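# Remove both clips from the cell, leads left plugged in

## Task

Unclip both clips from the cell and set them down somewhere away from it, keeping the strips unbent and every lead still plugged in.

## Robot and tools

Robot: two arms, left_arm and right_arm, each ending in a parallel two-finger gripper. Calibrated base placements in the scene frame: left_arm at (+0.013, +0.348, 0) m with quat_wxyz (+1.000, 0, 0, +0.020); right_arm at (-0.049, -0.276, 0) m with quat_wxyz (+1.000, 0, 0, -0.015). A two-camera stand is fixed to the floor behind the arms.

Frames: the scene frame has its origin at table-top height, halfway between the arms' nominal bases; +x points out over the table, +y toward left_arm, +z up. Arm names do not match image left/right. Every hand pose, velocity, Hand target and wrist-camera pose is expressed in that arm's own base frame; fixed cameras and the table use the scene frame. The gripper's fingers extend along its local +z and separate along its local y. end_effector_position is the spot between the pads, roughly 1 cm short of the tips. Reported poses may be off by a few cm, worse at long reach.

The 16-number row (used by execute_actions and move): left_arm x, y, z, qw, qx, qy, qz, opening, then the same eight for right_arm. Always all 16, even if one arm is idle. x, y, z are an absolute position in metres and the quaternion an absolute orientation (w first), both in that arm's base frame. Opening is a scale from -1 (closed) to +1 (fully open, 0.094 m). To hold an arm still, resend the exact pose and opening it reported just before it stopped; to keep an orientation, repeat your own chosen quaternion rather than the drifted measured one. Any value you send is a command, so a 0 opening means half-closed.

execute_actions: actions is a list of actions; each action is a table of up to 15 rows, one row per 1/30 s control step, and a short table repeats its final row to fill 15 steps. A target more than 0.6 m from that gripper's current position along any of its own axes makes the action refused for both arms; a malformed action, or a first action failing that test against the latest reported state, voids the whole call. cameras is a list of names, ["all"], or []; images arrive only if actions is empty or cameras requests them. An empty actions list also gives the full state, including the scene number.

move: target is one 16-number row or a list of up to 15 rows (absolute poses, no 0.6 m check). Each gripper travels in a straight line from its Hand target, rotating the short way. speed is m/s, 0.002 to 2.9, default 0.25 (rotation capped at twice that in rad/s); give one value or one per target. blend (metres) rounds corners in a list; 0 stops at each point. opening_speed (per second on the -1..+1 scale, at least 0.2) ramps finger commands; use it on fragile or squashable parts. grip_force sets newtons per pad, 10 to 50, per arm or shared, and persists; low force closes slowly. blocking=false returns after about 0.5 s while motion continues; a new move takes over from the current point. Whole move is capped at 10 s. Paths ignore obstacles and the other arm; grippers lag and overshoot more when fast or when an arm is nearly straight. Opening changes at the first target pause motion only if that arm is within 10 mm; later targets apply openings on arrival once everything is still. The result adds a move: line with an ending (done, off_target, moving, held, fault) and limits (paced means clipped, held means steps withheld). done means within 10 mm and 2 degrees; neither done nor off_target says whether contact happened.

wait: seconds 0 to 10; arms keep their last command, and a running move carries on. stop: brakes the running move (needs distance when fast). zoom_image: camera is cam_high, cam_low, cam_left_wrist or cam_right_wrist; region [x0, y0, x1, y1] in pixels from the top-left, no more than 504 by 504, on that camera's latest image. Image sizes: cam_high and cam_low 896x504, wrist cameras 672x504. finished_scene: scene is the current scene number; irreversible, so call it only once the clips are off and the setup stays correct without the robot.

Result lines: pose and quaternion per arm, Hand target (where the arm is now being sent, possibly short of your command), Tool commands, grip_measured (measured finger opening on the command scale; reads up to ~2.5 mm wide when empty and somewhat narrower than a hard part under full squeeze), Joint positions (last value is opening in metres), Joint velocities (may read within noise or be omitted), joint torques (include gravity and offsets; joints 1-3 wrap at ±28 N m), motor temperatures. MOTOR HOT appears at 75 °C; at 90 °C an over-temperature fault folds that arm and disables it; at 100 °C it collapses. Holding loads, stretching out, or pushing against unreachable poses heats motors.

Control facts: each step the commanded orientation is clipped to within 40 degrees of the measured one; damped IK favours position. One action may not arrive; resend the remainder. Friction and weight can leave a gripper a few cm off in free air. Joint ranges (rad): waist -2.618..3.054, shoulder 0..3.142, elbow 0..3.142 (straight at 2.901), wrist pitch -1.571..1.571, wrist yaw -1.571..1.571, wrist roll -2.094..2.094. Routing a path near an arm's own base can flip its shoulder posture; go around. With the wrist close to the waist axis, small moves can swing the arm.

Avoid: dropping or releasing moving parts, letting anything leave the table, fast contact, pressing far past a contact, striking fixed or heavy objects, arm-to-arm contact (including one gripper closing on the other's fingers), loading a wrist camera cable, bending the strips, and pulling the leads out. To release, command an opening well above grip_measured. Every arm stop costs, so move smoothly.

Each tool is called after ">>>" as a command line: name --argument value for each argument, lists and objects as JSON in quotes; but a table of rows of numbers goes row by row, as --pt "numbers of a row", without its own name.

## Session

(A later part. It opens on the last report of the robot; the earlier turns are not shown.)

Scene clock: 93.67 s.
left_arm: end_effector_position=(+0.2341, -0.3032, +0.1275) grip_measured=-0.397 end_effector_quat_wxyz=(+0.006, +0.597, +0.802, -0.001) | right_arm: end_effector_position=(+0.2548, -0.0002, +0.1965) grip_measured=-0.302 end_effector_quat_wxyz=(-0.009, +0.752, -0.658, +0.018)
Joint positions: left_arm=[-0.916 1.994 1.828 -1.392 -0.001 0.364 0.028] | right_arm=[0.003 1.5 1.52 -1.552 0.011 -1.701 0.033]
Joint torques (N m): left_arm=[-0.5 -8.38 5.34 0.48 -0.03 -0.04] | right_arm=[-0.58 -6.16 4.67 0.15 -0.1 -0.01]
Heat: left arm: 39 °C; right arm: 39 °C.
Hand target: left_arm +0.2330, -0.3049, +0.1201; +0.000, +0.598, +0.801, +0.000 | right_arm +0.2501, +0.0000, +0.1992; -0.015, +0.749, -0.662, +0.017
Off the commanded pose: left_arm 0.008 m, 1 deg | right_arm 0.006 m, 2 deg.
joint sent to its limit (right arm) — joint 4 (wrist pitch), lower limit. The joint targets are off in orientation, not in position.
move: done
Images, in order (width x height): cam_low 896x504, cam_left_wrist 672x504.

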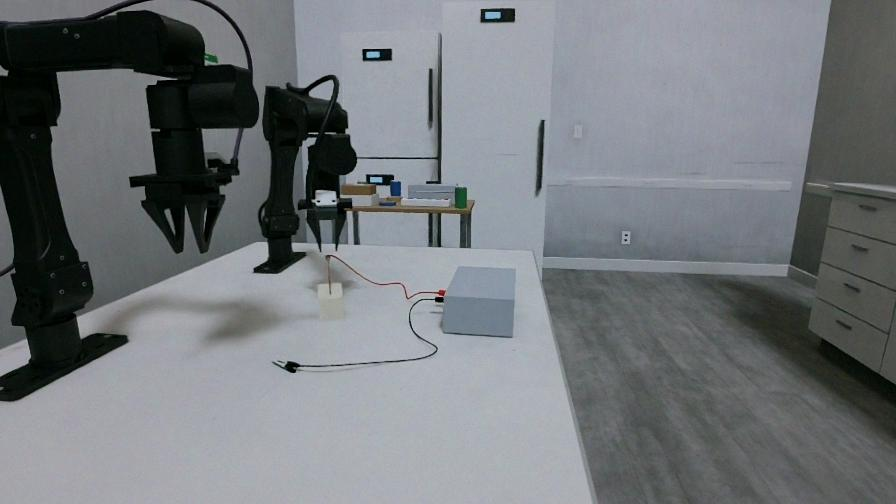

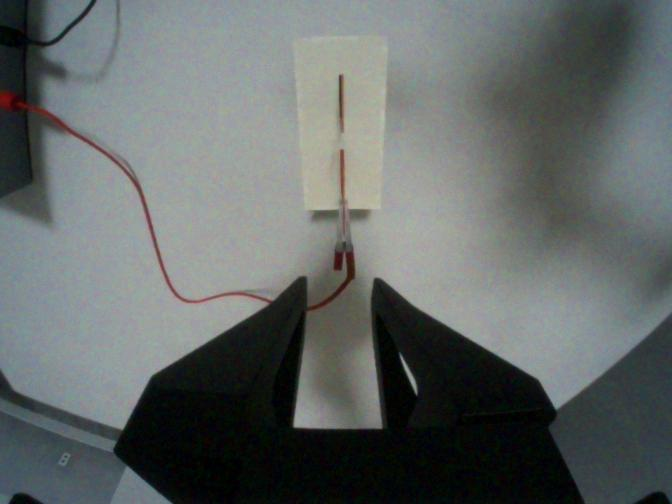

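>>> move --target '[0.2310,-0.3080,0.094,0,0.598,0.801,0,-0.4,0.25,0.0,0.2,0,-0.749,0.663,0,-0.3]' --speed 0.07 --cameras '["cam_low","cam_left_wrist"]'

>>> zoom_image --camera "cam_low" --region '[280, 180, 420, 340]'

>>> zoom_image --camera "cam_left_wrist" --region '[220, 120, 460, 360]'

Scene clock: 100.10 s.
left_arm: end_effector_position=(+0.2333, -0.3065, +0.1037) grip_measured=-0.397 end_effector_quat_wxyz=(+0.009, +0.597, +0.802, -0.002) | right_arm: end_effector_position=(+0.2548, -0.0002, +0.1965) grip_measured=-0.302 end_effector_quat_wxyz=(-0.009, +0.752, -0.658, +0.018)
Joint positions: left_arm=[-0.923 1.994 1.733 -1.291 -0.001 0.356 0.028] | right_arm=[0.003 1.5 1.52 -1.552 0.011 -1.701 0.033]
Joint torques (N m): left_arm=[-0.51 -8.17 5.11 0.51 -0.02 -0.02] | right_arm=[-0.59 -6.23 4.67 0.15 -0.07 0.01]
Heat: left arm: 39 °C; right arm: 39 °C.
Hand target: left_arm +0.2310, -0.3078, +0.0942; +0.000, +0.598, +0.801, +0.000 | right_arm +0.2501, +0.0000, +0.1992; -0.015, +0.749, -0.662, +0.017
Off the commanded pose: left_arm 0.010 m, 1 deg | right_arm 0.006 m, 2 deg.
joint sent to its limit (right arm) — joint 4 (wrist pitch), lower limit. The joint targets are off in orientation, not in position.
move: done
Images, in order (width x height): cam_low 896x504, cam_left_wrist 672x504.

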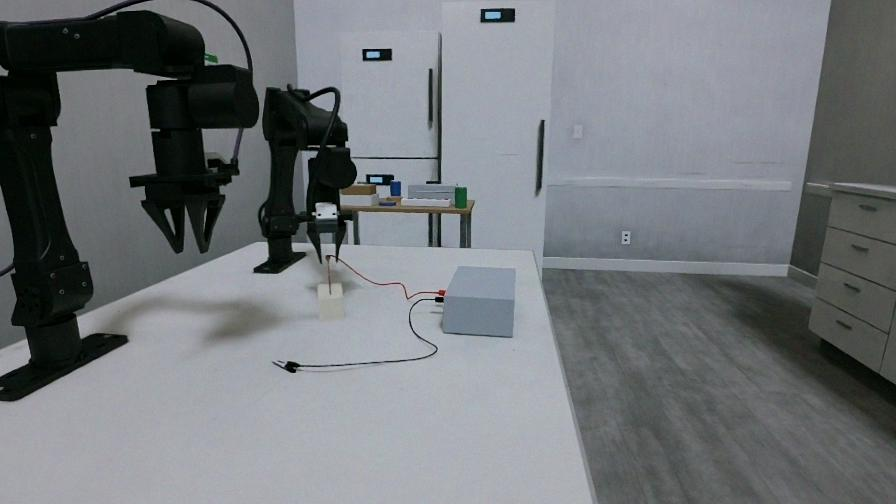

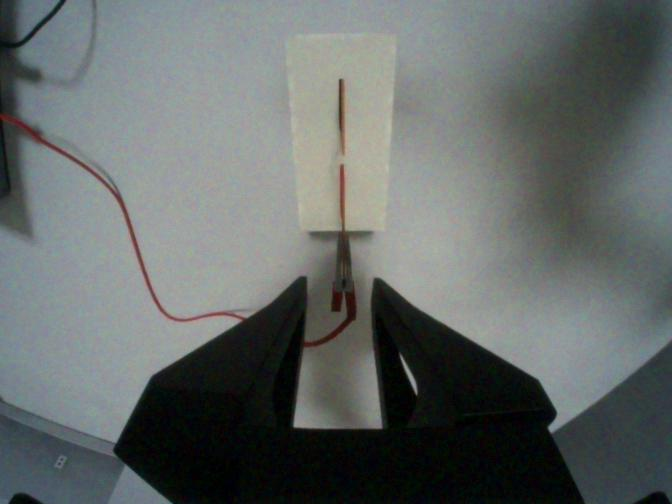

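Scaled by 3.150 from the camera's 896x504 image, which has a finer 1280x720 frame.

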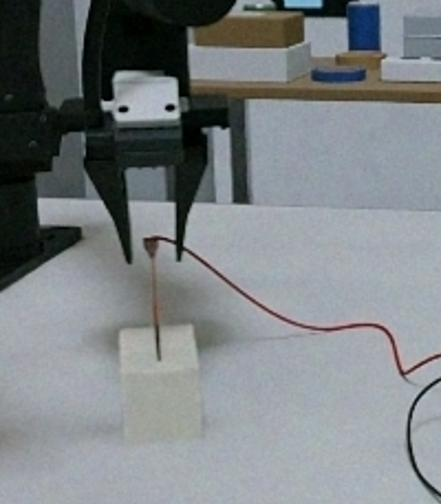

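Scaled by 2.100 from the camera's 672x504 image, which has a finer 960x720 frame.

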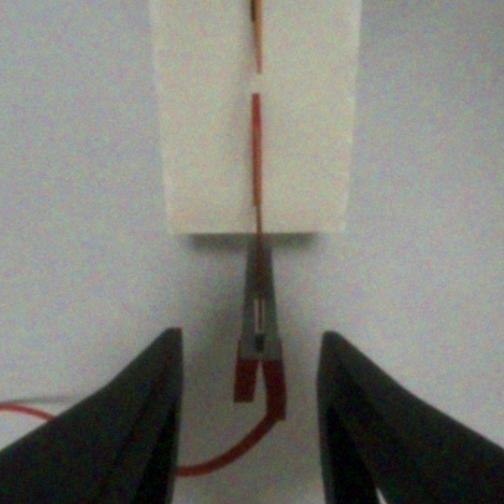

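>>> move --pt "0.2297 -0.3082 0.093 0 0.598 0.801 0 -0.4 0.25 0.0 0.2 0 -0.749 0.663 0 -0.3" --pt "0.2297 -0.3082 0.093 0 0.598 0.801 0 -0.92 0.25 0.0 0.2 0 -0.749 0.663 0 -0.3" --speed 0.05 --opening_speed 0.25 --cameras '["cam_low","cam_left_wrist"]'

>>> zoom_image --camera "cam_left_wrist" --region '[260, 180, 420, 340]'

Scene clock: 112.00 s.
left_arm: end_effector_position=(+0.2323, -0.3071, +0.1023) grip_measured=-0.865 end_effector_quat_wxyz=(+0.009, +0.596, +0.803, -0.002) | right_arm: end_effector_position=(+0.2548, -0.0002, +0.1965) grip_measured=-0.302 end_effector_quat_wxyz=(-0.009, +0.752, -0.658, +0.018)
Joint positions: left_arm=[-0.926 1.994 1.728 -1.286 -0.001 0.352 0.006] | right_arm=[0.003 1.5 1.52 -1.552 0.011 -1.701 0.033]
Joint torques (N m): left_arm=[-0.64 -8.27 4.98 0.51 -0.01 -0.01] | right_arm=[-0.62 -6.2 4.71 0.14 -0.09 0.01]
Heat: left arm: 39 °C; right arm: 39 °C.
Hand target: left_arm +0.2297, -0.3080, +0.0932; +0.000, +0.598, +0.801, +0.000 | right_arm +0.2501, +0.0000, +0.1992; -0.015, +0.749, -0.662, +0.017
Off the commanded pose: left_arm 0.010 m, 1 deg | right_arm 0.006 m, 2 deg.
joint sent to its limit (right arm) — joint 4 (wrist pitch), lower limit. The joint targets are off in orientation, not in position.
move: done
Images, in order (width x height): cam_low 896x504, cam_left_wrist 672x504.

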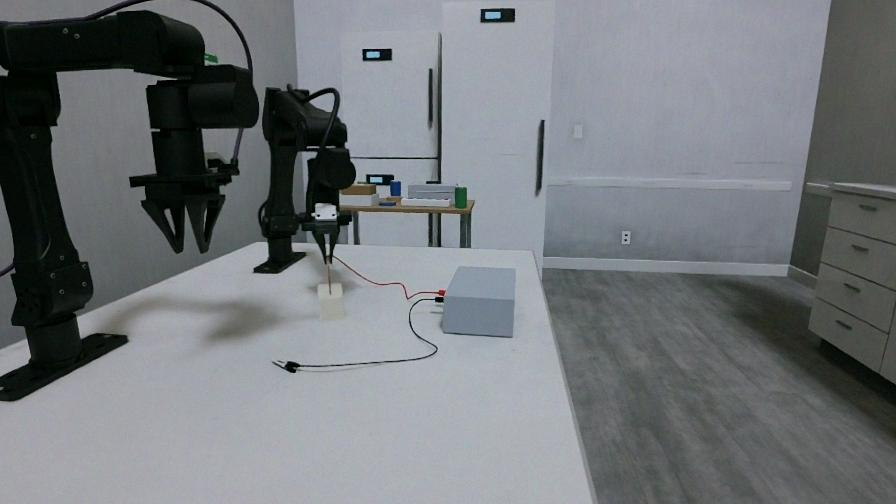

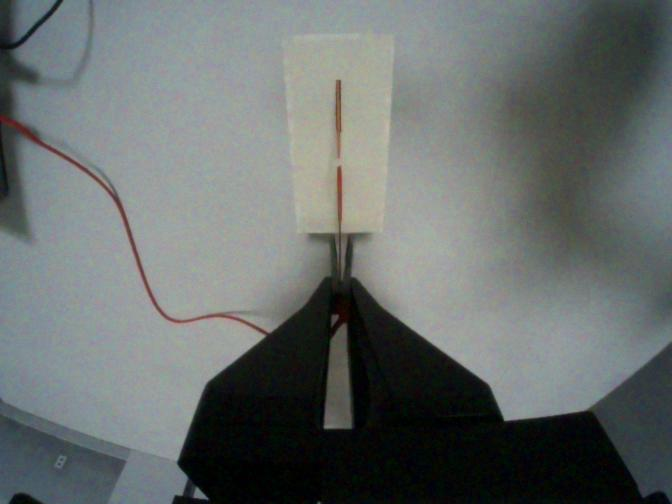

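Scaled by 3.150 from the camera's 672x504 image, which has a finer 960x720 frame.

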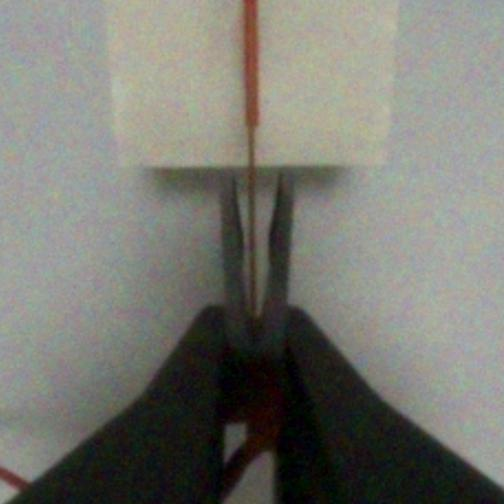

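>>> move --pt "0.2215 -0.273 0.100 0 0.598 0.801 0 -0.92 0.25 0.0 0.2 0 -0.749 0.663 0 -0.3" --pt "0.27 -0.18 0.11 0 0.65 0.76 0 -0.92 0.25 0.0 0.2 0 -0.749 0.663 0 -0.3" --pt "0.32 -0.12 0.04 0 0.688 0.725 0 -0.92 0.25 0.0 0.2 0 -0.749 0.663 0 -0.3" --pt "0.32 -0.12 0.012 0 0.688 0.725 0 -0.92 0.25 0.0 0.2 0 -0.749 0.663 0 -0.3" --speed '[0.05,0.12,0.12,0.05]' --cameras '["cam_high","cam_low","cam_left_wrist"]'

>>> zoom_image --camera "cam_low" --region '[340, 200, 440, 300]'

Scene clock: 123.77 s.
left_arm: end_effector_position=(+0.3228, -0.1206, +0.0197) grip_measured=-0.866 end_effector_quat_wxyz=(+0.007, +0.685, +0.728, +0.006) | right_arm: end_effector_position=(+0.2548, -0.0002, +0.1965) grip_measured=-0.302 end_effector_quat_wxyz=(-0.009, +0.752, -0.659, +0.018)
Joint positions: left_arm=[-0.363 1.909 1.273 -0.916 -0.005 1.147 0.006] | right_arm=[0.003 1.5 1.52 -1.552 0.011 -1.7 0.033]
Joint torques (N m): left_arm=[-0.03 -7.19 4.63 0.48 0 0.08] | right_arm=[-0.57 -6.17 4.71 0.14 -0.09 0]
Motor temperatures (°C): left_arm=[29 40 38 33 29 26 32] | right_arm=[29 36 39 30 28 26 29]
Heat: left arm: 40 °C; right arm: 39 °C.
Hand target: left_arm +0.3199, -0.1199, +0.0122; +0.000, +0.688, +0.726, +0.000 | right_arm +0.2501, +0.0000, +0.1992; -0.015, +0.749, -0.663, +0.017
Off the commanded pose: left_arm 0.008 m, 1 deg | right_arm 0.006 m, 2 deg.
joint sent to its limit (right arm) — joint 4 (wrist pitch), lower limit. The joint targets are off in orientation, not in position.
move: done
Images, in order (width x height): cam_high 896x504, cam_low 896x504, cam_left_wrist 672x504.

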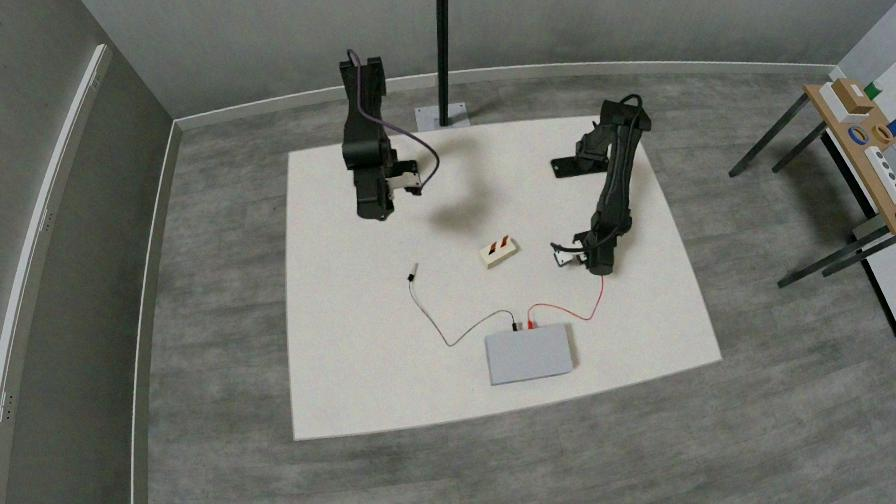

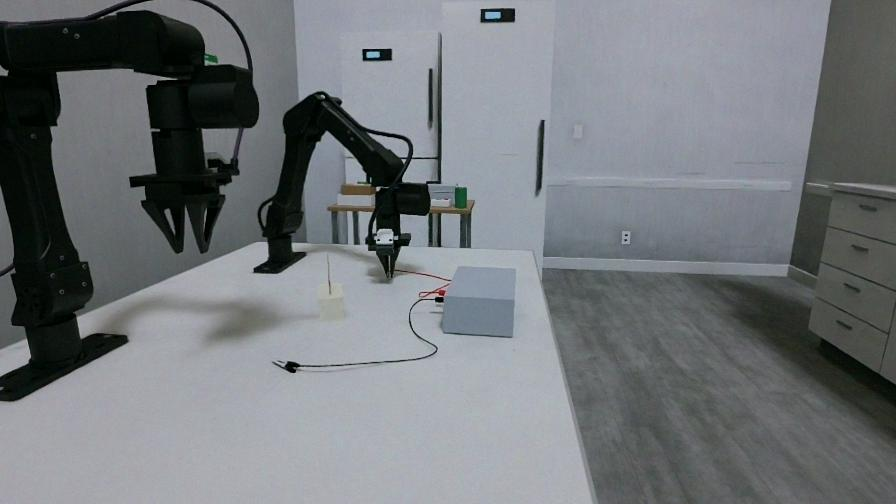

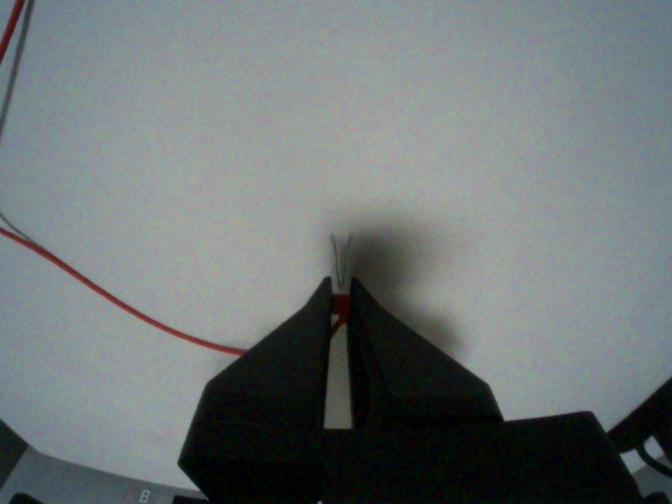

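Scaled by 5.040 from the camera's 896x504 image, which has a finer 1280x720 frame.

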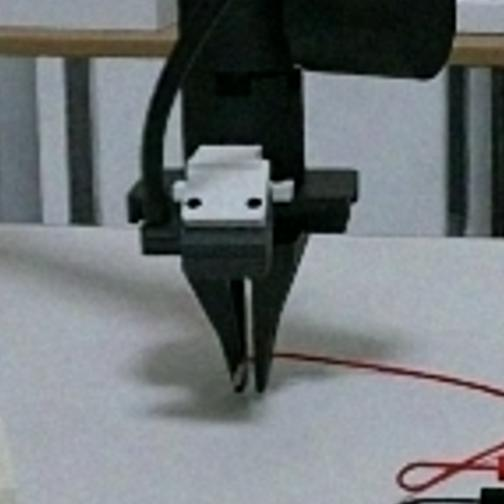

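>>> move --pt "0.32 -0.12 0.007 0 0.688 0.725 0 -0.92 0.25 0.0 0.2 0 -0.749 0.663 0 -0.3" --pt "0.32 -0.12 0.007 0 0.688 0.725 0 -0.3 0.25 0.0 0.2 0 -0.749 0.663 0 -0.3" --pt "0.32 -0.11 0.18 0 0.688 0.725 0 -0.3 0.25 0.0 0.2 0 -0.749 0.663 0 -0.3" --speed '[0.05,0.05,0.15]' --opening_speed 0.5 --cameras '["all"]'

>>> zoom_image --camera "cam_high" --region '[400, 210, 640, 350]'

Scene clock: 141.07 s.
left_arm: end_effector_position=(+0.3195, -0.1114, +0.1719) grip_measured=-0.303 end_effector_quat_wxyz=(-0.007, +0.687, +0.726, -0.001) | right_arm: end_effector_position=(+0.2548, -0.0002, +0.1965) grip_measured=-0.302 end_effector_quat_wxyz=(-0.009, +0.752, -0.659, +0.018)
Joint positions: left_arm=[-0.341 1.859 1.821 -1.547 -0.005 1.175 0.033] | right_arm=[0.003 1.5 1.52 -1.552 0.011 -1.7 0.033]
Joint torques (N m): left_arm=[0.51 -8.72 7.42 0.16 0.01 0.07] | right_arm=[-0.54 -6.22 4.68 0.12 -0.1 0]
Heat: left arm: 39 °C; right arm: 39 °C.
Hand target: left_arm +0.3199, -0.1100, +0.1799; +0.000, +0.688, +0.725, +0.000 | right_arm +0.2501, +0.0000, +0.1992; -0.015, +0.749, -0.663, +0.017
Off the commanded pose: left_arm 0.008 m, 1 deg | right_arm 0.006 m, 2 deg.
joint sent to its limit (right arm) — joint 4 (wrist pitch), lower limit. The joint targets are off in orientation, not in position.
move: done

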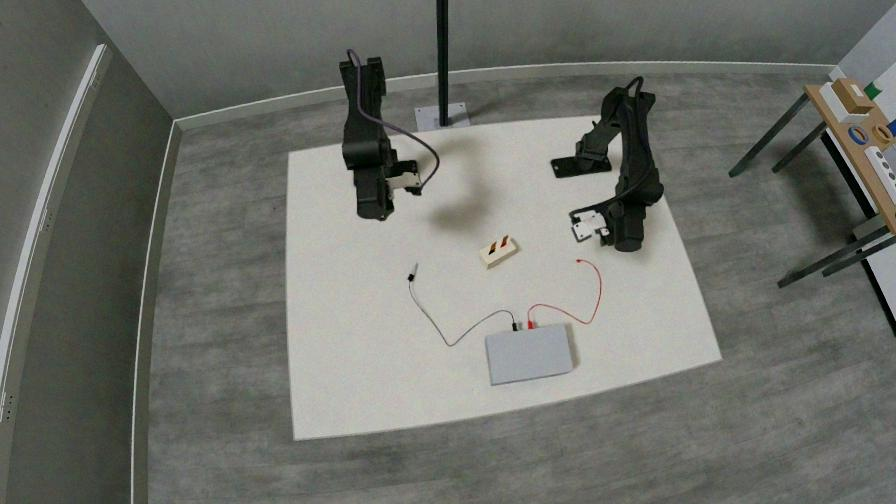

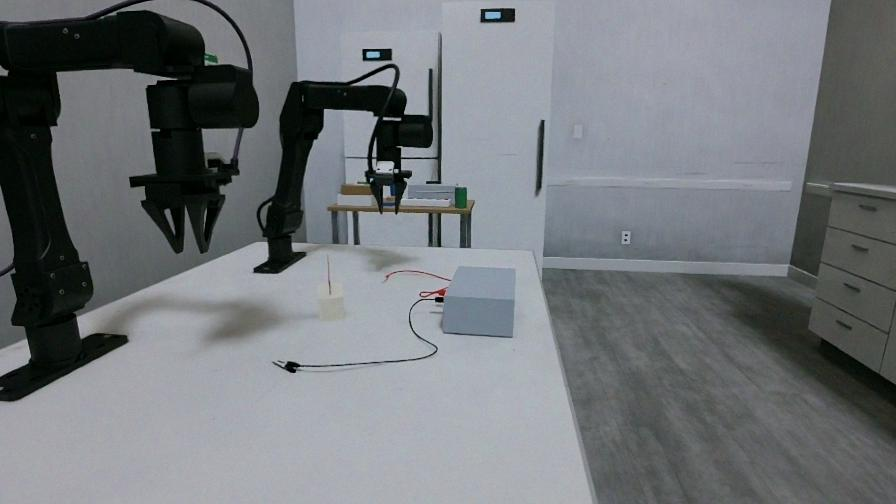

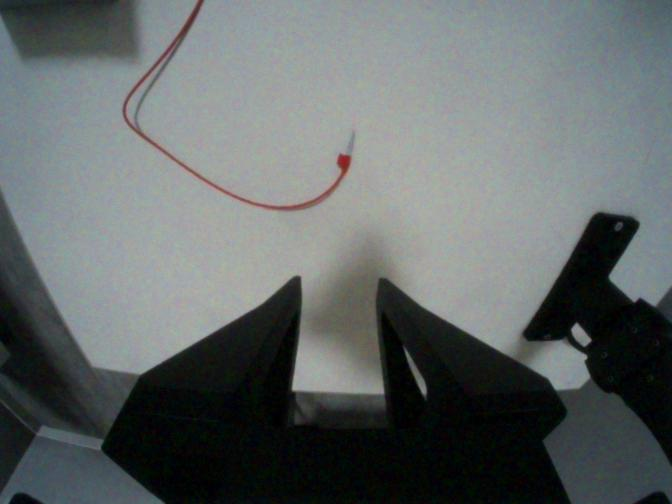

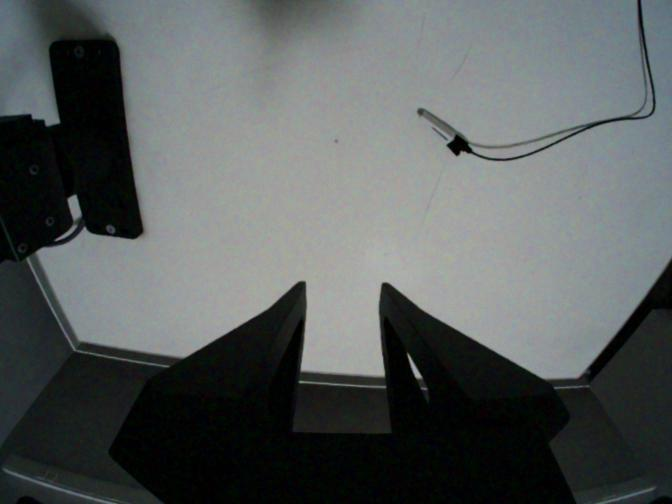

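Scaled by 2.100 from the camera's 896x504 image, which has a finer 1280x720 frame.

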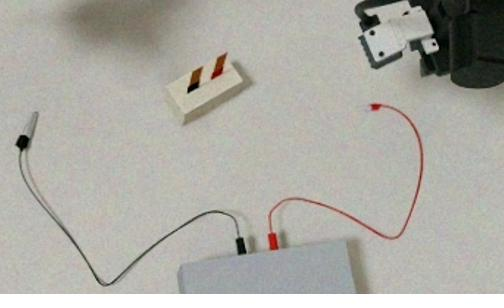

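>>> finished_scene --scene 2

The scene is finished: the task was done.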